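# Open bin, drop in crumpled paper, close lid

## Task

Lift the bin's lid open, place the crumpled paper inside the bin, close the lid again, and release it so that neither hand is still holding the bin or lid.

## Robot and tools

ROBOT. Two arms, left_arm and right_arm, each ending in a five-finger hand. left_arm carries a left hand and right_arm a right hand, mirror images of each other. Bases in the scene frame: left_arm at (-0.001, +0.272, +0.029) m, right_arm at (-0.003, -0.279, +0.032) m, both facing almost straight along +x. A camera stand sits behind the arms. Objects may now and then get a small outside nudge.

FRAME. Scene frame: origin at table-top height, halfway between the nominal bases; +x reaches out over the table, +y toward the left_arm side, +z up. Image left/right do not match arm names. Every reported pose and every offset uses these axes.

HAND POINT. Each arm is steered by a point 0.05 m in front of the palm and 0.15 m out from the wrist flange along the fingers. Its +z runs along straight fingers, +y leaves the palm, +x crosses the palm away from the thumb on the right hand (toward the thumb on the left hand). Straight fingertips reach about 0.06-0.07 m past the point along +z and lie 0.06 m behind it along -y. A wrist bracket on the little-finger side can strike objects. Arms are loose: resting 1-3 cm (sometimes 5 cm) below or beside the commanded pose is normal and not evidence of contact.

THE 28-NUMBER ROW (used by both motion tools; one row covers both arms). Positions 1-6: left_arm dx, dy, dz, rx, ry, rz. Positions 7-14: left hand little, ring, middle, index, thumb_bend, thumb_turn, force_limit, speed. Positions 15-20: right_arm dx, dy, dz, rx, ry, rz. Positions 21-28: right hand in the same eight-number order. All values lie in [-1, 1].
Pose numbers are offsets, not poses: they count from that arm's Hand target as it stood when the action or move began, along scene axes, with rotation about the Hand target's position. 1.0 equals 0.6 m or 180 degrees; rx, ry, rz form a single rotation vector. All six zeros re-request the current Hand target. Orientation commands are clipped to 40 degrees from the measured one per step.
Finger numbers are absolute targets: +1 open/straight, -1 closed/curled; thumb_turn +1 beside the palm, -1 opposite the fingers. force_limit maps -1..+1 to about 0..10 N at the fingertip (0..15 N for the two thumb motors). speed rises from near zero at -1 to full at +0.48 and stays full to +1; full speed covers a finger's travel in 0.49 s. For a soft grip close at speed -0.94 or below. There is no 'no change' value: to keep a hand as it is, resend its last eight numbers actually sent (before any were sent, use hand_measured plus hand_force_limit and hand_speed). A motor only starts when its target changes by at least 0.002. With the thumb turned in, the hand grips things about 0.035-0.065 m thick, or a handle down to about 0.025 m.

TOOLS.
execute_actions(actions, cameras): actions is a list of actions; each action is up to 15 rows, one per 1/30 s step, the last row held to fill 15 steps (0.5 s). Each row's offsets count from that action's start, not from the row before. cameras: list of names (cam_high, cam_low, cam_left_wrist, cam_right_wrist), ["all"], or []; images come by default only for an empty actions list.
move(target, speed, blend, blocking, cameras): target is one row or up to 15 rows, all offsets from the same starting Hand targets. speed in m/s, 0.002 to 4.3, default 0.25 (turning up to twice that in rad/s), one value or one per target. blend in metres rounds corners between listed targets; 0 stops at each. blocking=false returns after about 0.5 s while the move continues. Paths are straight, avoid nothing, and last 0.5-10 s. Avoid paths that pass near an arm's own base.
wait(seconds 0-10, cameras): lets time pass, holding commands. stop(cameras): brakes a running move. zoom_image(camera, region [x0,y0,x1,y1] pixels, at most 504x504) enlarges part of the latest image. show_instructions() shows reference images. finished_scene(scene=1) ends the scene irreversibly.

RESULTS. Each call returns, per arm, end_effector_position (m) and end_effector_quat_wxyz, the Hand target (base for the next offsets), joint positions, velocities and torques, plus hand_measured, hand_stopped_by (moving, target, force, stalled, fault), hand_load_n (fingertip force, positive when pushed open; a lost grip shows as load near 0), hand_force_limit and hand_speed, each in the eight/six hand order. move adds a 'move:' line: done, off_target, moving, held or fault, and which limits applied (paced = pose clipped, held = steps withheld). MOTOR HOT appears near 85 °C; at 100 °C the arm goes limp for 30-60 s.

CAUTIONS. Do not let the paper or lid drop from height, slam the lid, or strike the bin or table hard; faster moves and targets set deep past contact push harder. Keep the two hands apart: a collision or squeeze between them can fail the scene. Anything knocked off the table fails the task. Avoid long stretched holds or pushing at unreachable poses, which heat motors. To relieve a press, command the target back past the hand point. Release the lid before finishing; the result must stay correct with no hand on it.

Each tool is called after "Request:" by a JSON object that holds its "fn" and its "kwargs", one argument or row to a line.

Reference images:

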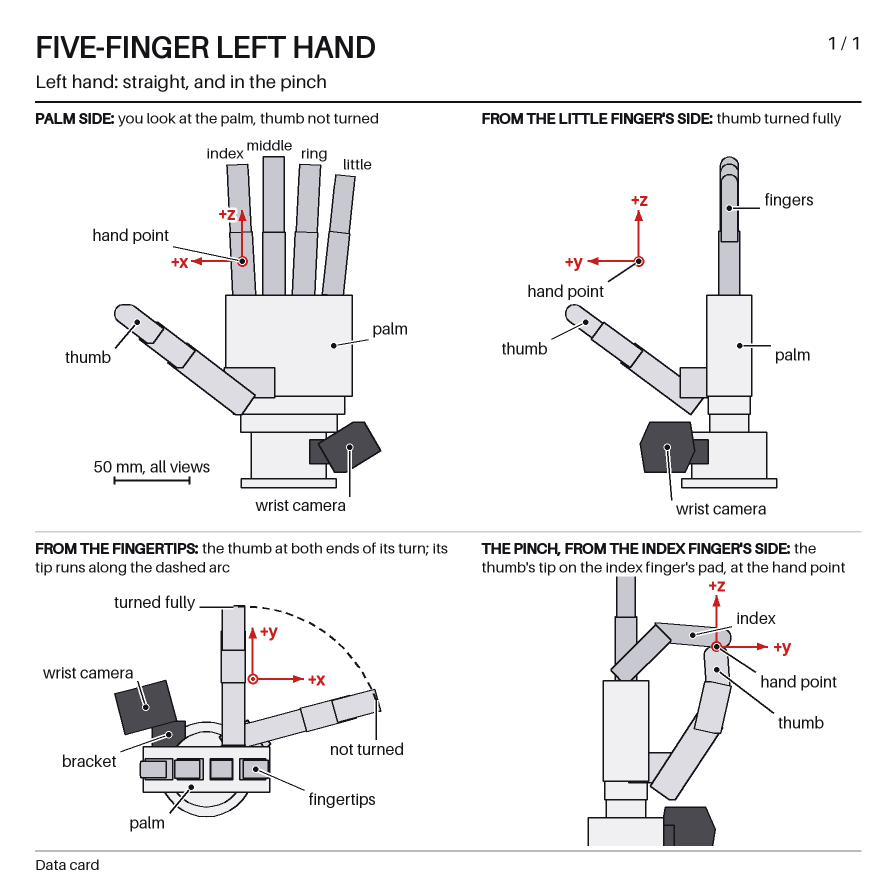

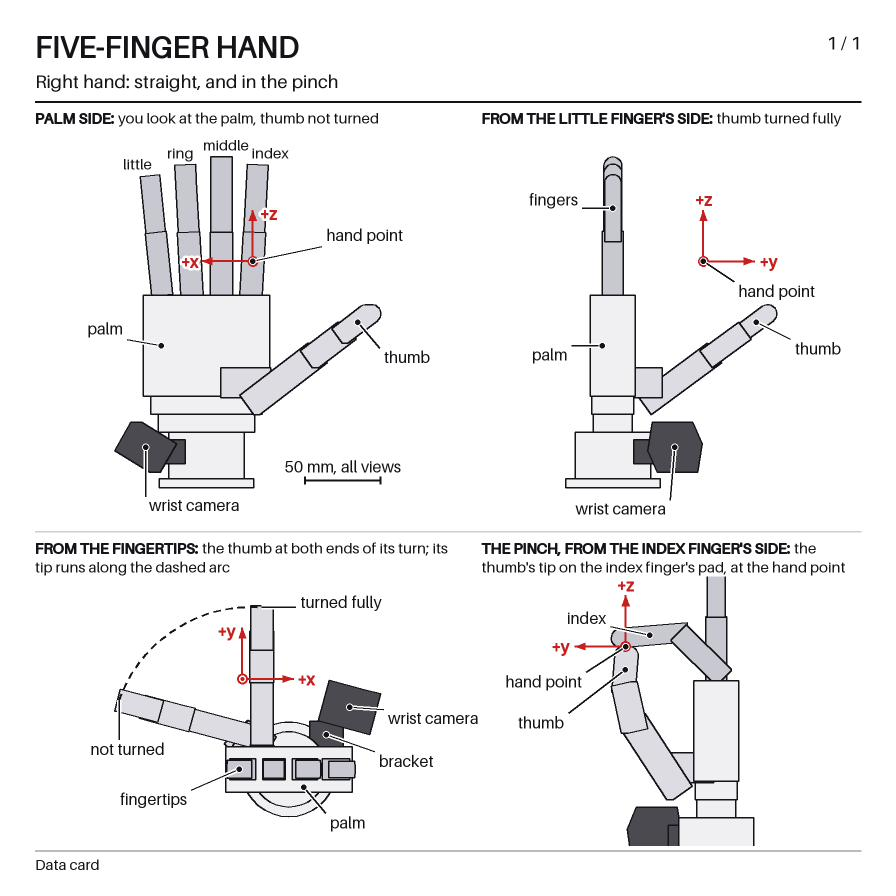

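## Session

Request:
{"fn": "execute_actions", "kwargs": {
  "actions": []
}}

Scene clock: 0.00 s.
left_arm: end_effector_position=(+0.3859, -0.1211, +0.4006) hand_measured=(+1.000, +1.000, +1.000, +1.000, +1.000, +1.000) hand_load_n=(+0.0, +0.0, +0.0, +0.0, +0.0, +0.0) hand_stopped_by=(target, target, target, target, target, target) hand_force_limit=0.00 hand_speed=-0.80 end_effector_quat_wxyz=(+0.219, +0.830, -0.238, +0.454) | right_arm: end_effector_position=(+0.4666, -0.2071, +0.1481) hand_measured=(+1.000, +1.000, +1.000, +1.000, +1.000, +1.000) hand_load_n=(+0.0, +0.0, +0.0, +0.0, +0.0, +0.0) hand_stopped_by=(target, target, target, target, target, target) hand_force_limit=0.00 hand_speed=-0.80 end_effector_quat_wxyz=(-0.439, +0.704, -0.309, +0.465)
Joint positions: left_arm=[-0.644 1.116 1.033 -0.432 0.046 -1.715] | right_arm=[-0.002 1.261 0.437 0.632 -0.312 -0.461]
Joint velocities: within noise
Joint torques (N m): no reading
Motor temperatures (°C): left_arm=[36 36 32 30 31 30] | right_arm=[29 37 34 33 35 29]
Heat: left arm: hottest waist 36 °C; right arm: hottest shoulder 37 °C.
Hand target: left_arm +0.3854, -0.1262, +0.4237; +0.230, +0.819, -0.238, +0.468 | right_arm +0.4772, -0.2092, +0.1643; -0.444, +0.695, -0.300, +0.479

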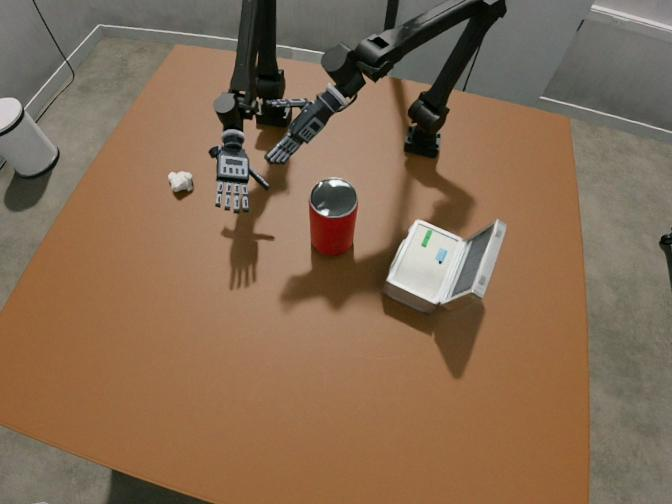

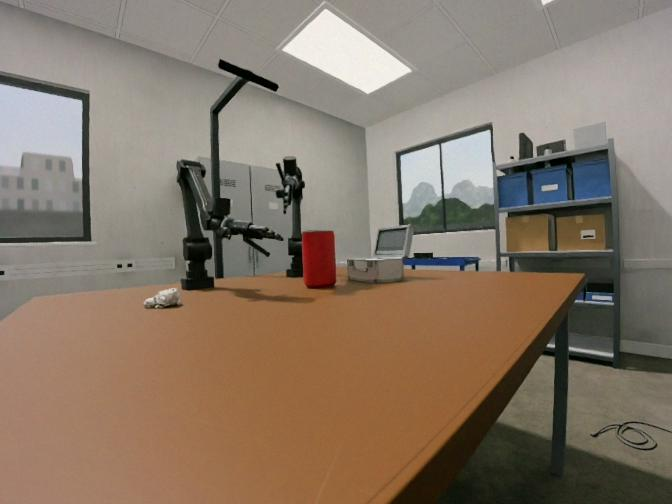

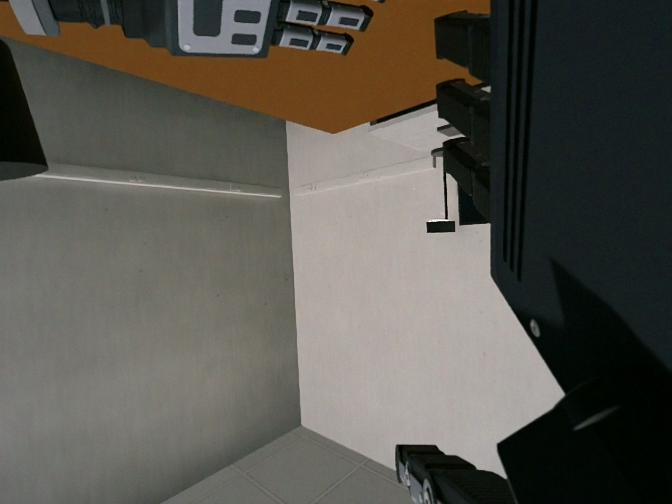

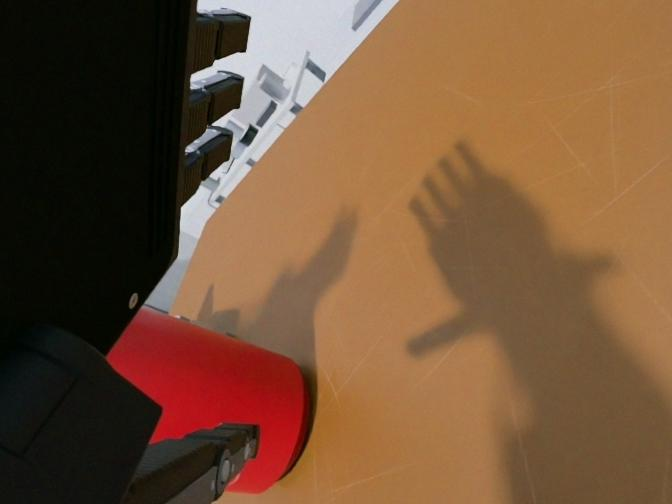

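Request:
{"fn": "zoom_image", "kwargs": {
  "camera": "cam_high",
  "region": [280, 150, 400, 270]
}}

Request:
{"fn": "zoom_image", "kwargs": {
  "camera": "cam_low",
  "region": [260, 210, 440, 310]
}}

Request:
{"fn": "zoom_image", "kwargs": {
  "camera": "cam_high",
  "region": [140, 130, 280, 230]
}}

Scaled by 4.200 from the camera's 672x504 image, which has a finer 960x720 frame.

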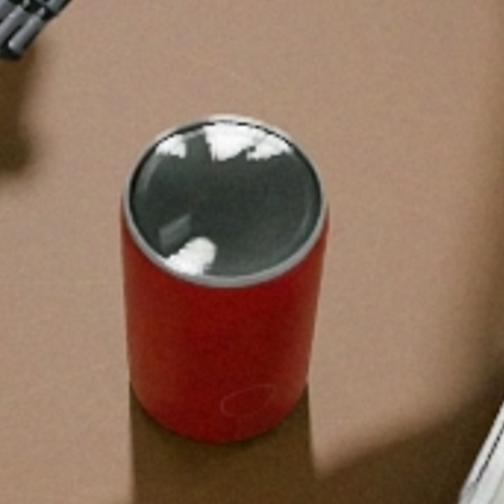

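Scaled by 2.800 from the camera's 672x504 image, which has a finer 960x720 frame.

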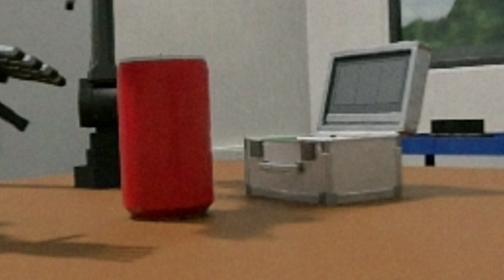

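Scaled by 3.600 from the camera's 672x504 image, which has a finer 960x720 frame.

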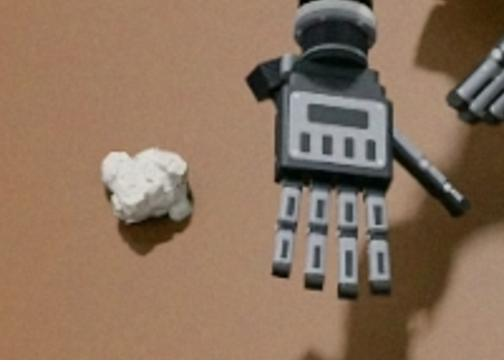

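Request:
{"fn": "zoom_image", "kwargs": {
  "camera": "cam_low",
  "region": [120, 260, 220, 330]
}}

Request:
{"fn": "zoom_image", "kwargs": {
  "camera": "cam_low",
  "region": [290, 220, 350, 300]
}}

Request:
{"fn": "zoom_image", "kwargs": {
  "camera": "cam_high",
  "region": [300, 170, 370, 220]
}}

Scaled by 5.040 from the camera's 672x504 image, which has a finer 960x720 frame.

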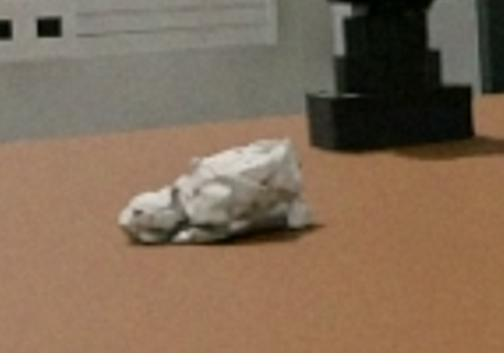

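Scaled by 6.300 from the camera's 672x504 image, which has a finer 960x720 frame.

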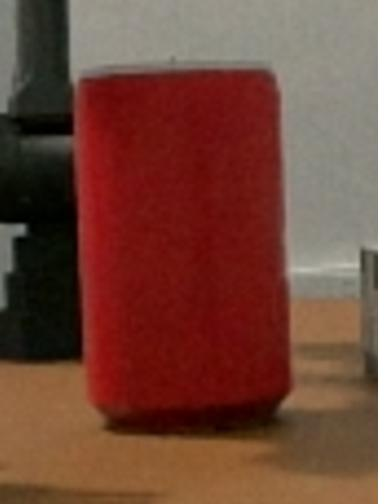

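Scaled by 7.200 from the camera's 672x504 image, which has a finer 960x720 frame.

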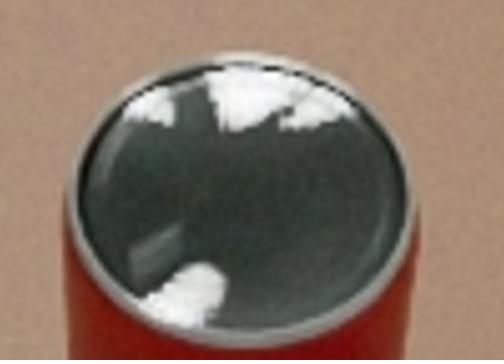

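Request:
{"fn": "move", "kwargs": {
  "target": [0.063, 0.25, 0.05, 0.3437, 0.1172, -0.2861, 1, 1, 1, 1, 1, 1, 0, -0.8, -0.1737, -0.4463, 0.143, 0.0175, 0.4622, -0.1978, 1, 1, 1, 1, 1, -1, 0, 0],
  "cameras": ["all"]
}}

Scene clock: 52.70 s.
left_arm: end_effector_position=(+0.4212, +0.0236, +0.4356) hand_measured=(+1.000, +1.000, +1.000, +1.000, +1.000, +1.000) hand_load_n=(+0.0, +0.0, +0.0, +0.0, +0.0, +0.0) hand_stopped_by=(target, target, target, target, target, target) hand_force_limit=0.00 hand_speed=-0.80 end_effector_quat_wxyz=(-0.033, +0.715, -0.679, +0.165) | right_arm: end_effector_position=(+0.3607, -0.4645, +0.2360) hand_measured=(+1.000, +1.000, +1.000, +1.000, +1.000, -1.000) hand_load_n=(+0.0, +0.0, +0.0, +0.0, +0.0, +0.0) hand_stopped_by=(target, target, target, target, target, target) hand_force_limit=0.00 hand_speed=0.00 end_effector_quat_wxyz=(+0.003, +0.711, -0.703, -0.020)
Joint positions: left_arm=[-0.366 1.573 2.01 -1.674 0.054 -0.458] | right_arm=[-0.499 1.615 1.519 -1.513 -0.006 -0.483]
Joint torques (N m): left_arm=[-0.32 -11.52 11.38 0.31 -0.02 0.15] | right_arm=[1.32 -12.34 13.34 -0.49 0.27 0.06]
Motor temperatures (°C): left_arm=[36 37 38 30 31 30] | right_arm=[29 37 37 33 35 29]
Heat: left arm: hottest elbow 38 °C; right arm: hottest shoulder 37 °C.
Hand target: left_arm +0.4232, +0.0238, +0.4537; +0.000, +0.707, -0.707, +0.000 | right_arm +0.3730, -0.4770, +0.2501; +0.000, +0.707, -0.707, +0.000
Off the commanded pose: left_arm 0.018 m, 20 deg | right_arm 0.022 m, 2 deg.
joint sent to its limit (left arm) — joint 4 (wrist pitch), lower limit. The joint targets are off in position and orientation.
move: off_target (left_arm, right_arm)
camera_calibration:
cam_left_wrist: T_world_to_cam=[[0.955356, -0.111926, 0.273437, -0.523861], [-0.262508, -0.746261, 0.611706, -0.138501], [0.135589, -0.656176, -0.742326, 0.395448], [0, 0, 0, 1]] pos_world=[0.410498, 0.0974925, 0.521516]
cam_right_wrist: T_world_to_cam=[[-0.952318, -0.304929, 0.0104377, 0.199938], [-0.246463, 0.788988, 0.562808, 0.320066], [-0.179852, 0.5334, -0.826522, 0.620469], [0, 0, 0, 1]] pos_world=[0.380882, -0.52252, 0.330608]

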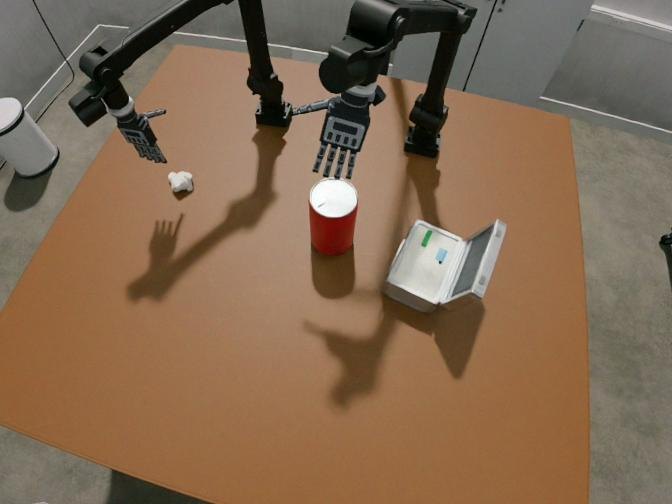

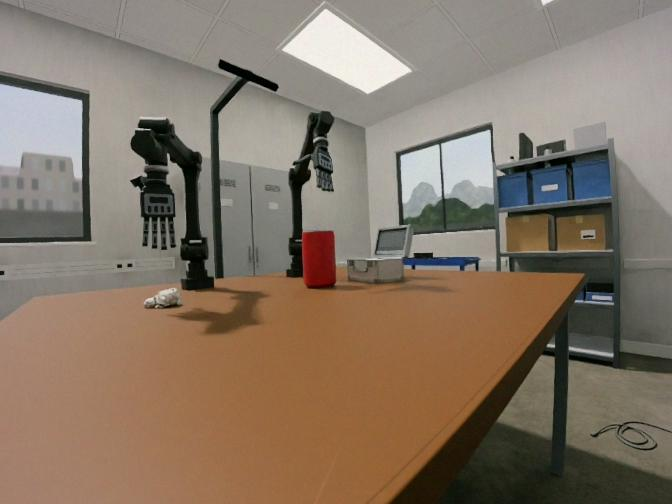

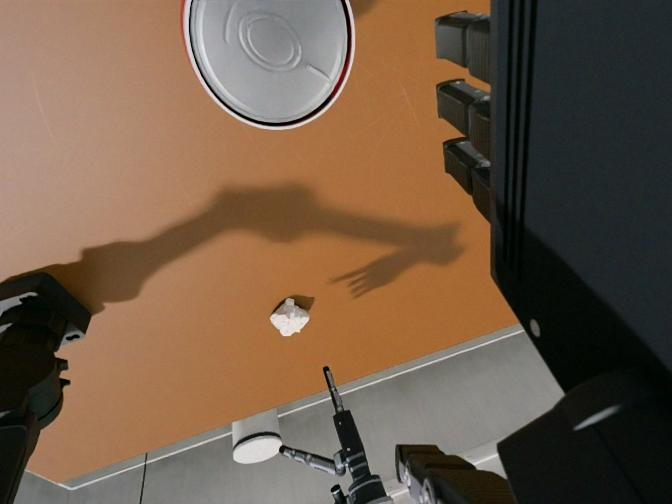

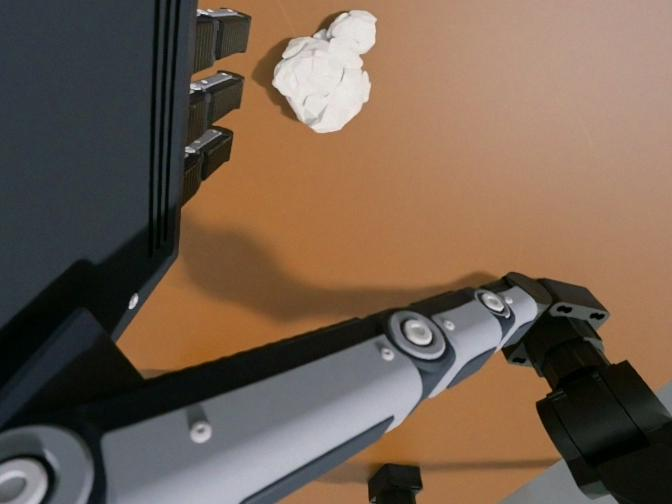

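Request:
{"fn": "zoom_image", "kwargs": {
  "camera": "cam_left_wrist",
  "region": [170, 0, 370, 140]
}}

Request:
{"fn": "zoom_image", "kwargs": {
  "camera": "cam_high",
  "region": [300, 170, 370, 260]
}}

Scaled by 2.520 from the camera's 672x504 image, which has a finer 960x720 frame.

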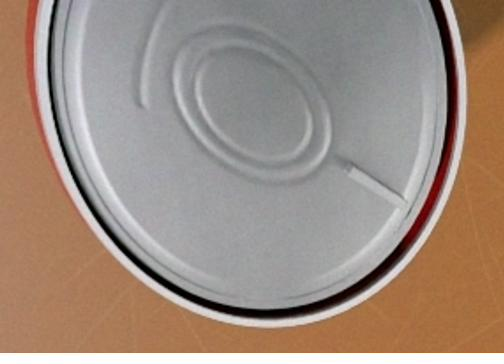

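Scaled by 5.600 from the camera's 672x504 image, which has a finer 960x720 frame.

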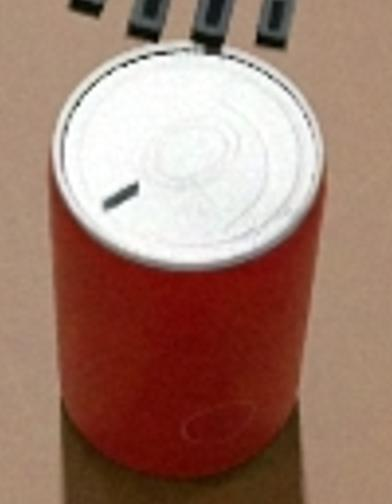

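Request:
{"fn": "move", "kwargs": {
  "target": [0.02, 0.193, -0.19, -0.0363, -0.1356, -0.164, 1, 1, 1, 1, 1, 1, 0, -0.8, 0, 0, 0, 0, 0, 0, 1, 1, 1, 1, 1, -1, 0, 0],
  "cameras": ["cam_left_wrist", "cam_right_wrist"]
}}

Request:
{"fn": "zoom_image", "kwargs": {
  "camera": "cam_right_wrist",
  "region": [200, 0, 420, 160]
}}

Scene clock: 78.67 s.
left_arm: end_effector_position=(+0.4302, +0.1390, +0.3294) hand_measured=(+1.000, +1.000, +1.000, +1.000, +1.000, +1.000) hand_load_n=(+0.0, +0.0, +0.0, +0.0, +0.0, +0.0) hand_stopped_by=(target, target, target, target, target, target) hand_force_limit=0.00 hand_speed=-0.80 end_effector_quat_wxyz=(+0.090, -0.500, +0.845, -0.169) | right_arm: end_effector_position=(+0.3607, -0.4645, +0.2360) hand_measured=(+1.000, +1.000, +1.000, +1.000, +1.000, -1.000) hand_load_n=(+0.0, +0.0, +0.0, +0.0, +0.0, +0.0) hand_stopped_by=(target, target, target, target, target, target) hand_force_limit=0.00 hand_speed=0.00 end_effector_quat_wxyz=(+0.003, +0.711, -0.703, -0.020)
Joint positions: left_arm=[-0.182 1.437 1.586 -1.353 0.123 0.266] | right_arm=[-0.499 1.615 1.519 -1.513 -0.006 -0.483]
Joint torques (N m): left_arm=[-0.15 -11.99 8.28 2.07 0.19 0.15] | right_arm=[1.26 -12.28 13.31 -0.49 0.27 0.06]
Heat: left arm: hottest elbow 39 °C; right arm: hottest elbow 39 °C.
Hand target: left_arm +0.4352, +0.1396, +0.3397; +0.108, -0.488, +0.846, -0.188 | right_arm +0.3730, -0.4770, +0.2501; +0.000, +0.707, -0.707, +0.000
Off the commanded pose: left_arm 0.011 m, 3 deg | right_arm 0.022 m, 2 deg.
move: off_target (left_arm, right_arm)
camera_calibration:
cam_left_wrist: T_world_to_cam=[[0.719154, -0.602875, 0.345484, -0.344309], [-0.691507, -0.572241, 0.44086, 0.231559], [-0.068083, -0.555951, -0.828422, 0.493252], [0, 0, 0, 1]] pos_world=[0.441318, 0.199157, 0.425489]
cam_right_wrist: T_world_to_cam=[[-0.952318, -0.304929, 0.0104377, 0.199938], [-0.246463, 0.788988, 0.562808, 0.320066], [-0.179852, 0.5334, -0.826522, 0.620469], [0, 0, 0, 1]] pos_world=[0.380882, -0.52252, 0.330608]
Images, in order (width x height): cam_left_wrist 672x504, cam_right_wrist 672x504.

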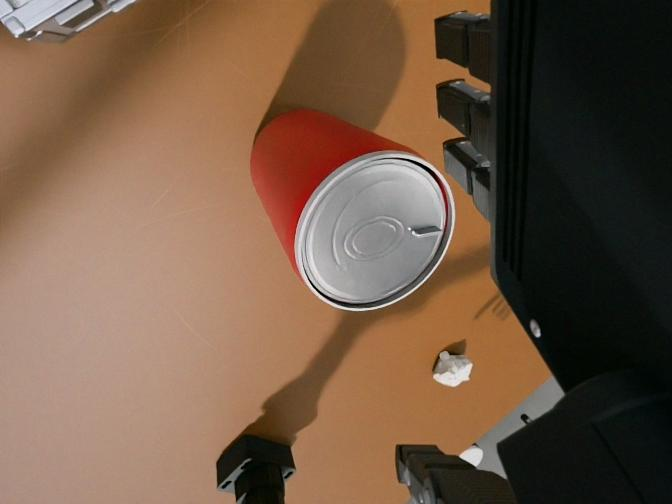

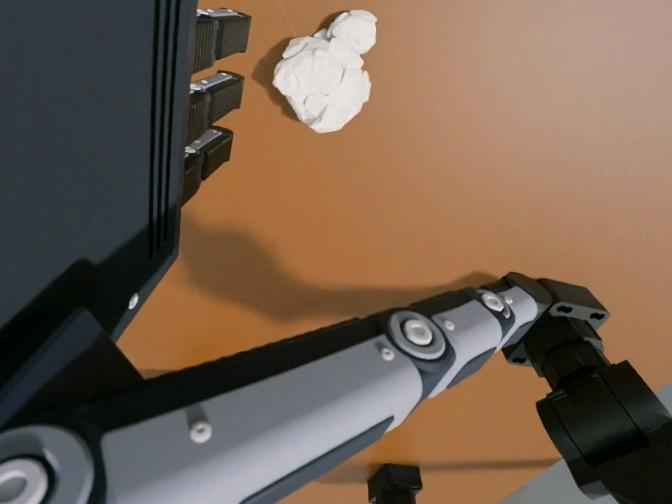

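Scaled by 2.291 from the camera's 672x504 image, which has a finer 960x720 frame.

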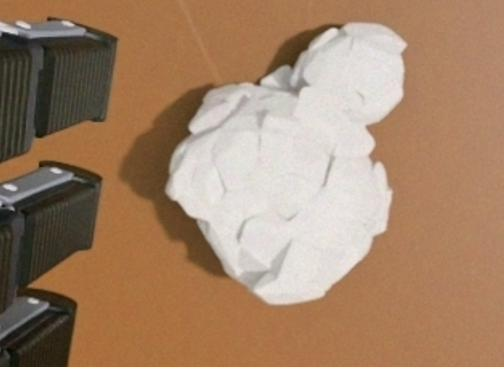

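Request:
{"fn": "zoom_image", "kwargs": {
  "camera": "cam_left_wrist",
  "region": [280, 140, 480, 320]
}}

Scaled by 2.520 from the camera's 672x504 image, which has a finer 960x720 frame.

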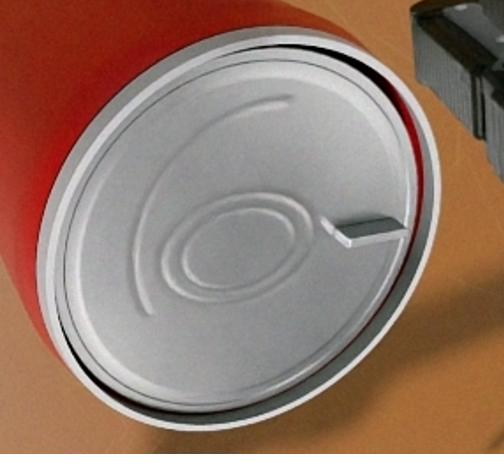

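Request:
{"fn": "execute_actions", "kwargs": {
  "actions": [],
  "cameras": ["cam_low", "cam_high"]
}}

Request:
{"fn": "zoom_image", "kwargs": {
  "camera": "cam_low",
  "region": [298, 220, 340, 250]
}}

Request:
{"fn": "zoom_image", "kwargs": {
  "camera": "cam_high",
  "region": [305, 170, 365, 215]
}}

Scene clock: 83.60 s.
left_arm: end_effector_position=(+0.4302, +0.1390, +0.3294) hand_measured=(+1.000, +1.000, +1.000, +1.000, +1.000, +1.000) hand_load_n=(+0.0, +0.0, +0.0, +0.0, +0.0, +0.0) hand_stopped_by=(target, target, target, target, target, target) hand_force_limit=0.00 hand_speed=-0.80 end_effector_quat_wxyz=(+0.090, -0.500, +0.845, -0.169) | right_arm: end_effector_position=(+0.3607, -0.4645, +0.2360) hand_measured=(+1.000, +1.000, +1.000, +1.000, +1.000, -1.000) hand_load_n=(+0.0, +0.0, +0.0, +0.0, -0.5, +0.0) hand_stopped_by=(target, target, target, target, target, target) hand_force_limit=0.00 hand_speed=0.00 end_effector_quat_wxyz=(+0.003, +0.711, -0.703, -0.020)
Joint positions: left_arm=[-0.182 1.437 1.586 -1.353 0.123 0.266] | right_arm=[-0.499 1.615 1.519 -1.513 -0.006 -0.483]
Joint velocities: within noise
Joint torques (N m): left_arm=[-0.21 -11.93 8.27 2.09 0.18 0.15] | right_arm=[1.2 -12.28 13.33 -0.49 0.27 0.06]
Motor temperatures (°C): left_arm=[36 37 39 30 31 30] | right_arm=[29 39 39 33 35 29]
Heat: left arm: hottest elbow 39 °C; right arm: hottest shoulder 39 °C.
Hand target: left_arm +0.4352, +0.1396, +0.3397; +0.108, -0.488, +0.846, -0.188 | right_arm +0.3730, -0.4770, +0.2501; +0.000, +0.707, -0.707, +0.000
Off the commanded pose: left_arm 0.011 m, 3 deg | right_arm 0.022 m, 2 deg.
Images, in order (width x height): cam_high 672x504, cam_low 672x504.

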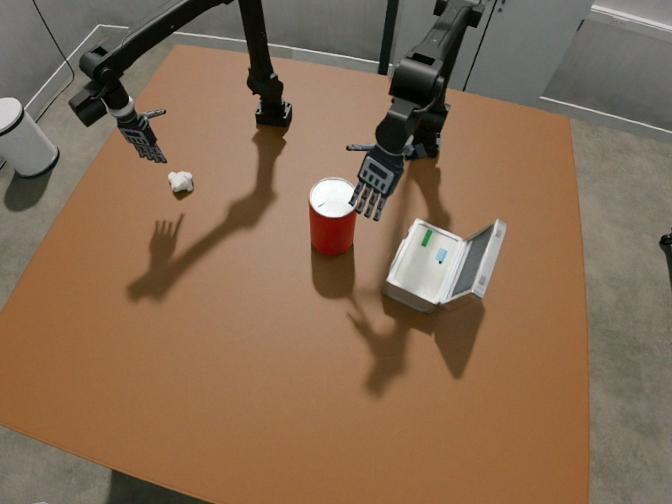

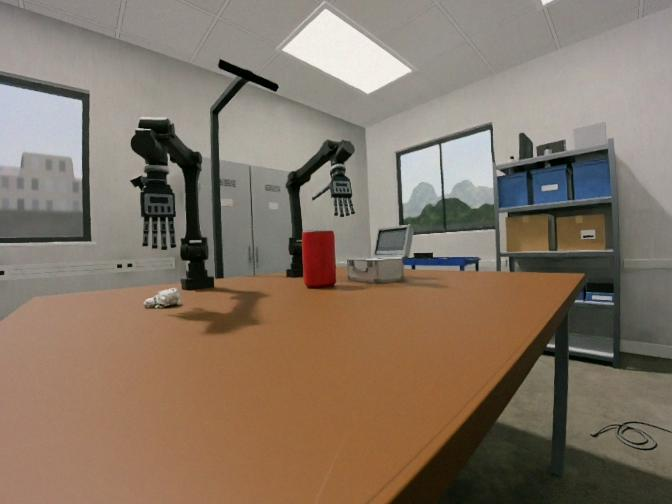

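Scaled by 12.000 from the camera's 672x504 image, which has a finer 960x720 frame.

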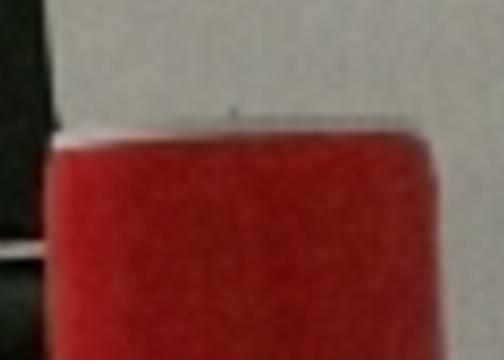

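Scaled by 8.400 from the camera's 672x504 image, which has a finer 960x720 frame.

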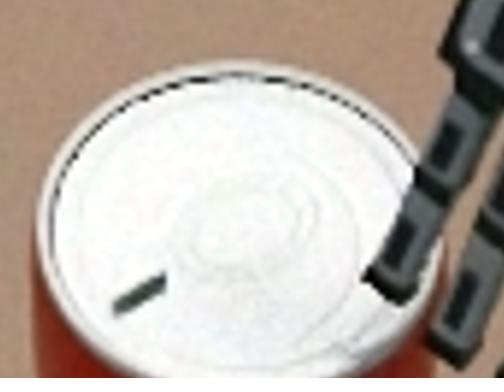

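Request:
{"fn": "move", "kwargs": {
  "target": [-0.0333, -0.1617, -0.15, -0.0344, -0.1953, 0.2152, 1, 1, 1, 1, 1, 1, 0, -0.8, 0, 0, 0, 0, 0, 0, 1, 1, 1, 1, 1, -1, 0, 0],
  "cameras": ["cam_left_wrist"],
  "speed": 0.15
}}

Scene clock: 107.90 s.
left_arm: end_effector_position=(+0.4097, +0.0486, +0.2393) hand_measured=(+1.000, +1.000, +1.000, +1.000, +1.000, +1.000) hand_load_n=(+0.0, +0.0, +0.0, -0.5, +0.0, -0.5) hand_stopped_by=(target, target, target, target, target, target) hand_force_limit=0.00 hand_speed=-0.80 end_effector_quat_wxyz=(-0.382, +0.659, -0.575, +0.300) | right_arm: end_effector_position=(+0.3607, -0.4645, +0.2360) hand_measured=(+1.000, +1.000, +1.000, +1.000, +1.000, -1.000) hand_load_n=(+0.0, +0.0, +0.0, +0.0, +0.0, +0.0) hand_stopped_by=(target, target, target, target, target, target) hand_force_limit=0.00 hand_speed=0.00 end_effector_quat_wxyz=(+0.003, +0.711, -0.703, -0.020)
Joint positions: left_arm=[-0.642 1.145 0.916 -0.533 -0.701 -0.5] | right_arm=[-0.499 1.615 1.519 -1.513 -0.006 -0.483]
Joint torques (N m): left_arm=[-1.49 -7.24 8.55 2.91 -0.46 -0.19] | right_arm=[1.26 -12.34 13.34 -0.49 0.27 0.06]
Heat: left arm: hottest elbow 39 °C; right arm: hottest elbow 40 °C.
Hand target: left_arm +0.4152, +0.0426, +0.2497; -0.383, +0.663, -0.557, +0.322 | right_arm +0.3730, -0.4770, +0.2501; +0.000, +0.707, -0.707, +0.000
Off the commanded pose: left_arm 0.013 m, 3 deg | right_arm 0.022 m, 2 deg.
move: off_target (left_arm, right_arm)
camera_calibration:
cam_left_wrist: T_world_to_cam=[[0.572115, -0.130892, 0.809661, -0.426741], [-0.374107, -0.920153, 0.115593, 0.170105], [0.729882, -0.369033, -0.575401, -0.0295491], [0, 0, 0, 1]] pos_world=[0.32935, 0.0897605, 0.30885]
Images, in order (width x height): cam_left_wrist 672x504.

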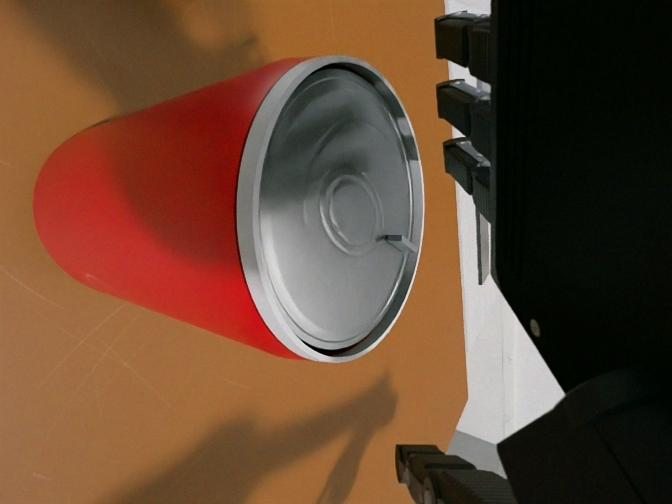

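Request:
{"fn": "zoom_image", "kwargs": {
  "camera": "cam_left_wrist",
  "region": [230, 40, 440, 370]
}}

Request:
{"fn": "zoom_image", "kwargs": {
  "camera": "cam_left_wrist",
  "region": [350, 180, 440, 290]
}}

Scaled by 1.527 from the camera's 672x504 image, which has a finer 960x720 frame.

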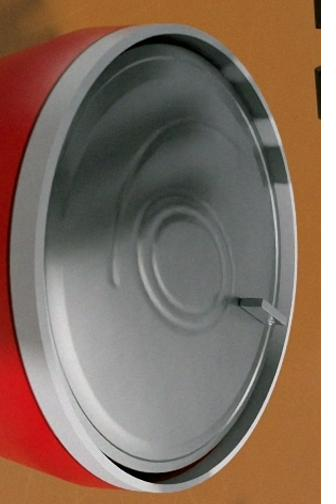

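Scaled by 4.582 from the camera's 672x504 image, which has a finer 960x720 frame.

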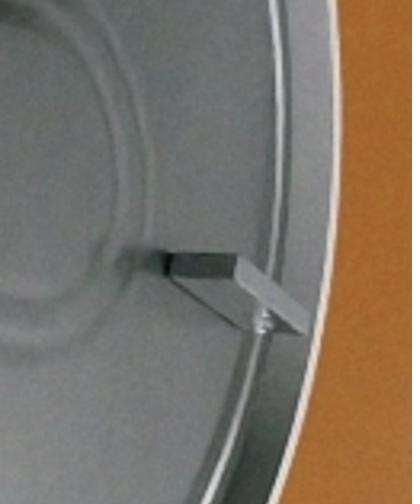

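Request:
{"fn": "move", "kwargs": {
  "target": [
    [-0.142, 0.229, 0.167, 0, 0, -0.111, 1, 1, 1, 1, 1, 1, 0, -0.8, 0.045, 0.378, 0.183, 0.1811, -0.3883, 0.2360, 1, 1, 1, 0.15, 0, -1, 0, 0],
    [-0.142, 0.229, 0.167, 0, 0, -0.111, 1, 1, 1, 1, 1, 1, 0, -0.8, 0.1617, 0.828, 0.1333, 0.1811, -0.3883, 0.2360, 1, 1, 1, 0.15, 0, -1, 0, 0]
  ],
  "cameras": ["all"],
  "blend": [0.04, 0],
  "speed": 0.25
}}

Scene clock: 212.50 s.
left_arm: end_effector_position=(+0.3289, +0.1765, +0.3202) hand_measured=(+1.000, +1.000, +1.000, +1.000, +1.000, +1.000) hand_load_n=(+0.0, +0.0, +0.0, +0.0, +0.0, +0.0) hand_stopped_by=(target, target, target, target, target, target) hand_force_limit=0.00 hand_speed=-0.80 end_effector_quat_wxyz=(+0.302, -0.570, +0.668, -0.371) | right_arm: end_effector_position=(+0.4509, +0.0114, +0.2863) hand_measured=(+1.000, +1.000, +1.000, +0.150, +0.000, -1.000) hand_load_n=(+0.0, +0.0, +0.0, +0.0, +0.5, +0.0) hand_stopped_by=(target, target, target, target, target, target) hand_force_limit=0.00 hand_speed=0.00 end_effector_quat_wxyz=(-0.544, +0.767, -0.284, +0.186)
Joint positions: left_arm=[-0.158 0.687 0.855 -0.741 -0.007 -0.026] | right_arm=[0.339 1.253 0.968 -0.108 -0.488 -0.167]
Joint velocities: left_arm=[within noise] | right_arm=[-0.005 -0.005 -0.012 0.012 -0.066 -0.154]
Joint torques (N m): left_arm=[0.03 -3.02 12.75 1.33 0.09 0.14] | right_arm=[1.55 -8.94 15.12 2.26 0.13 0.22]
Heat: left arm: hottest elbow 39 °C; right arm: hottest elbow 43 °C.
Hand target: left_arm +0.3300, +0.1800, +0.3499; +0.321, -0.557, +0.663, -0.383 | right_arm +0.4700, +0.0198, +0.3301; -0.572, +0.746, -0.272, +0.209
Off the commanded pose: left_arm 0.030 m, 3 deg | right_arm 0.049 m, 5 deg.
move: off_target (left_arm, right_arm)
camera_calibration:
cam_left_wrist: T_world_to_cam=[[0.520942, -0.261942, 0.812407, -0.390187], [-0.647675, -0.741235, 0.176317, 0.287108], [0.556, -0.618027, -0.555794, 0.217996], [0, 0, 0, 1]] pos_world=[0.268012, 0.245335, 0.38753]
cam_right_wrist: T_world_to_cam=[[0.011442, -0.414256, -0.910088, 0.260644], [-0.997456, 0.0593087, -0.0395367, 0.457915], [0.0703545, 0.908226, -0.412524, 0.188833], [0, 0, 0, 1]] pos_world=[0.440482, -0.0906878, 0.333212]

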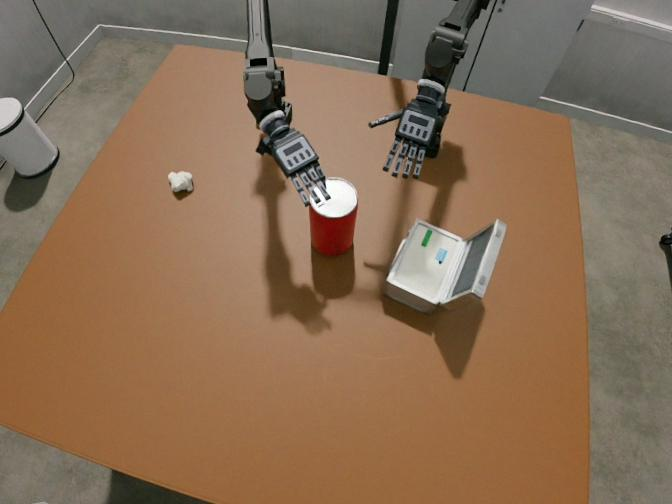

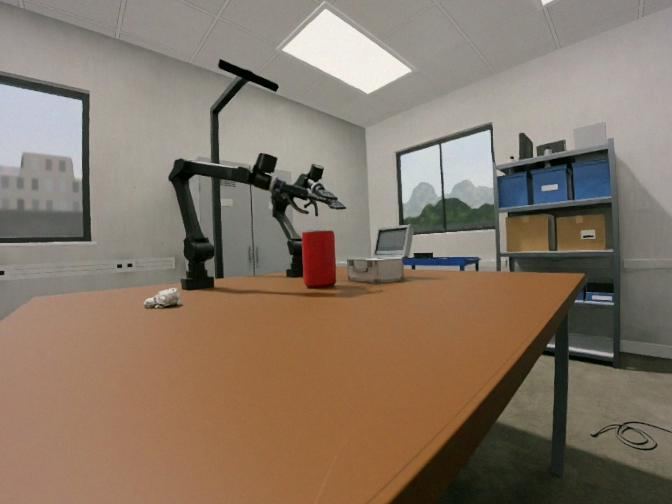

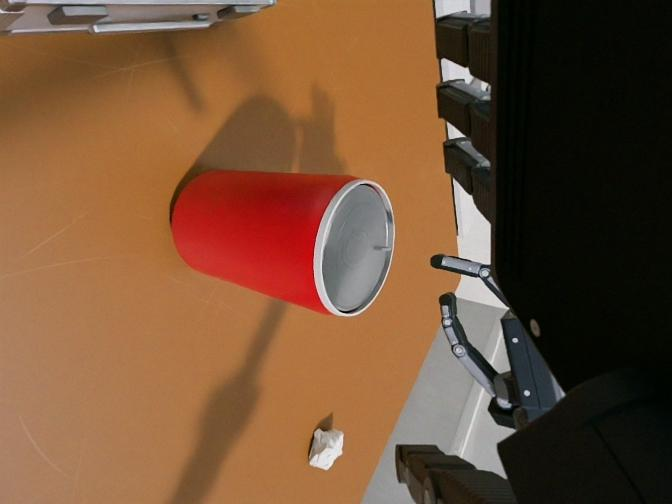

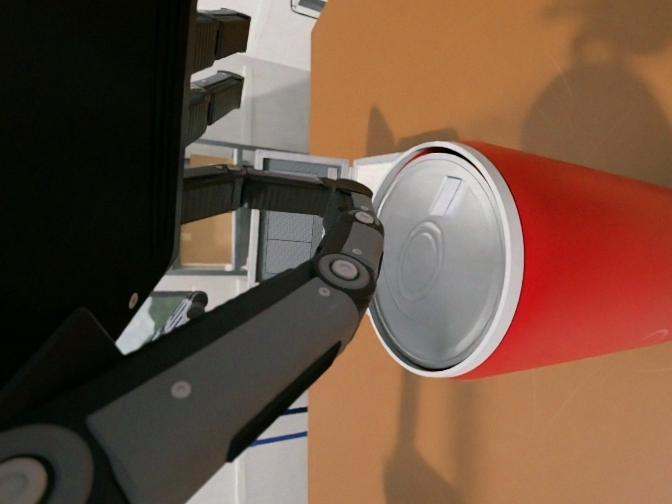

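Request:
{"fn": "zoom_image", "kwargs": {
  "camera": "cam_right_wrist",
  "region": [310, 130, 540, 390]
}}

Request:
{"fn": "zoom_image", "kwargs": {
  "camera": "cam_left_wrist",
  "region": [310, 170, 520, 420]
}}

Scaled by 1.938 from the camera's 672x504 image, which has a finer 960x720 frame.

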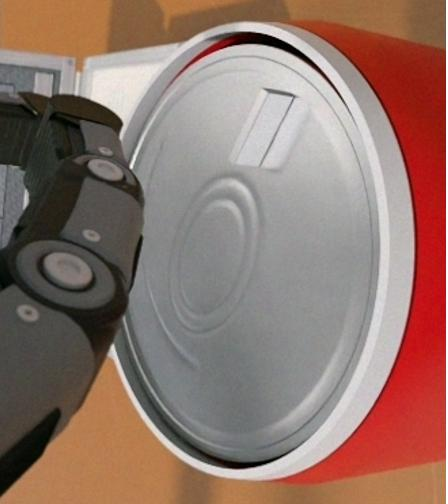

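Scaled by 2.016 from the camera's 672x504 image, which has a finer 960x720 frame.

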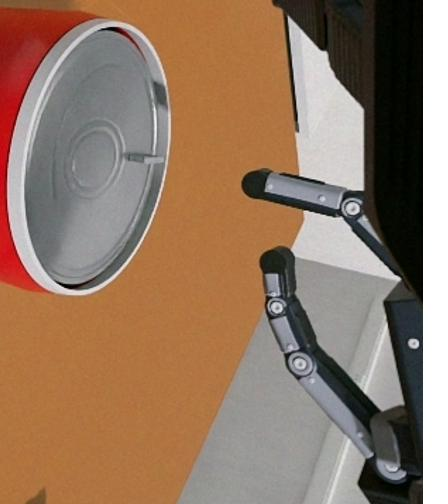

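Request:
{"fn": "move", "kwargs": {
  "target": [0, 0, 0, 0, 0, 0, 1, 1, 1, 1, 1, 1, 0, -0.8, 0.053, 0.057, -0.08, 0, 0, 0.02, 1, 1, 1, 0.15, 0, -1, 0, 0],
  "cameras": ["cam_left_wrist", "cam_right_wrist"],
  "speed": 0.1
}}

Request:
{"fn": "zoom_image", "kwargs": {
  "camera": "cam_left_wrist",
  "region": [300, 150, 500, 350]
}}

Request:
{"fn": "zoom_image", "kwargs": {
  "camera": "cam_right_wrist",
  "region": [280, 80, 560, 400]
}}

Scene clock: 248.07 s.
left_arm: end_effector_position=(+0.3289, +0.1765, +0.3202) hand_measured=(+1.000, +1.000, +1.000, +1.000, +1.000, +1.000) hand_load_n=(+0.0, +0.0, +0.0, +0.0, +0.0, +0.0) hand_stopped_by=(target, target, target, target, target, target) hand_force_limit=0.00 hand_speed=-0.80 end_effector_quat_wxyz=(+0.302, -0.570, +0.668, -0.371) | right_arm: end_effector_position=(+0.4830, +0.0404, +0.2474) hand_measured=(+1.000, +1.000, +1.000, +0.150, +0.000, -1.000) hand_load_n=(+0.0, +0.0, +0.0, +0.0, +0.5, +0.0) hand_stopped_by=(target, target, target, target, target, target) hand_force_limit=0.00 hand_speed=0.00 end_effector_quat_wxyz=(-0.553, +0.770, -0.267, +0.173)
Joint positions: left_arm=[-0.158 0.687 0.855 -0.741 -0.007 -0.026] | right_arm=[0.359 1.411 1 0.026 -0.514 -0.167]
Joint torques (N m): left_arm=[0.03 -3.02 12.75 1.32 0.08 0.14] | right_arm=[2.32 -10.17 14.57 2.26 -0.23 0.09]
Motor temperatures (°C): left_arm=[35 36 44 30 31 30] | right_arm=[29 38 45 33 34 29]
Heat: left arm: hottest elbow 44 °C; right arm: hottest elbow 45 °C.
Hand target: left_arm +0.3300, +0.1800, +0.3499; +0.321, -0.557, +0.663, -0.383 | right_arm +0.5018, +0.0540, +0.2821; -0.578, +0.754, -0.248, +0.191
Off the commanded pose: left_arm 0.030 m, 3 deg | right_arm 0.042 m, 4 deg.
move: off_target (left_arm, right_arm)
camera_calibration:
cam_left_wrist: T_world_to_cam=[[0.520942, -0.261942, 0.812407, -0.390187], [-0.647675, -0.741235, 0.176317, 0.287108], [0.556, -0.618027, -0.555794, 0.217996], [0, 0, 0, 1]] pos_world=[0.268012, 0.245335, 0.38753]
cam_right_wrist: T_world_to_cam=[[0.0326193, -0.402266, -0.914941, 0.22736], [-0.998967, 0.0158451, -0.0425815, 0.48991], [0.0316265, 0.915386, -0.401334, 0.159915], [0, 0, 0, 1]] pos_world=[0.47693, -0.0626874, 0.293062]
Images, in order (width x height): cam_left_wrist 672x504, cam_right_wrist 672x504.

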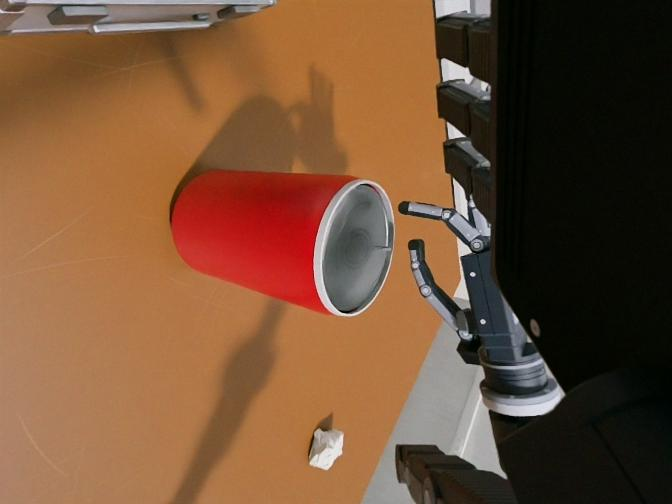

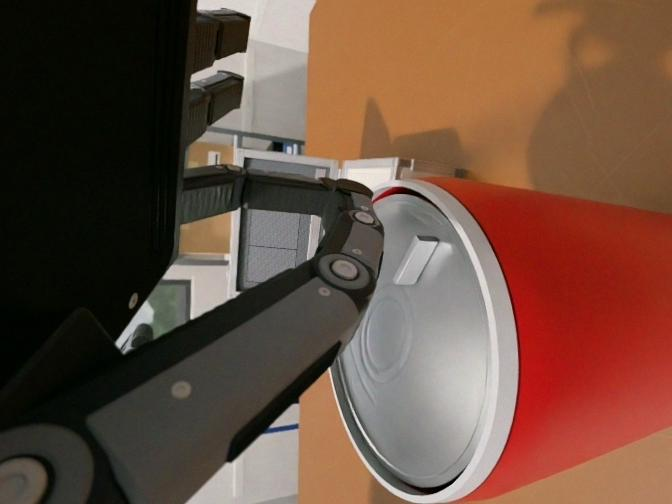

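Scaled by 2.520 from the camera's 672x504 image, which has a finer 960x720 frame.

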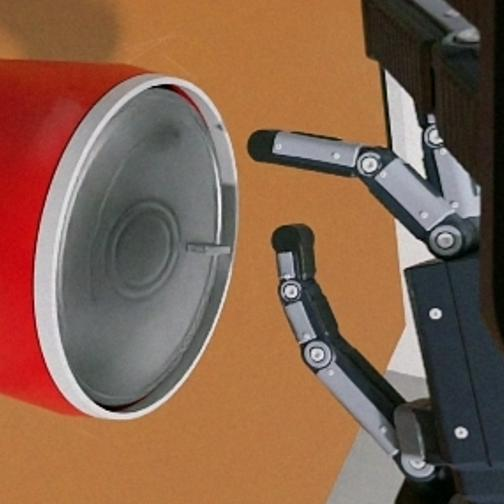

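Scaled by 1.575 from the camera's 672x504 image, which has a finer 960x720 frame.

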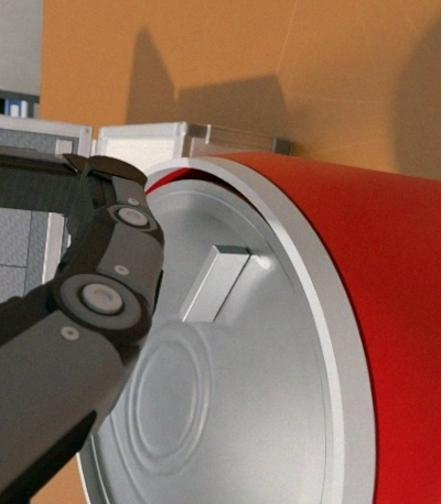

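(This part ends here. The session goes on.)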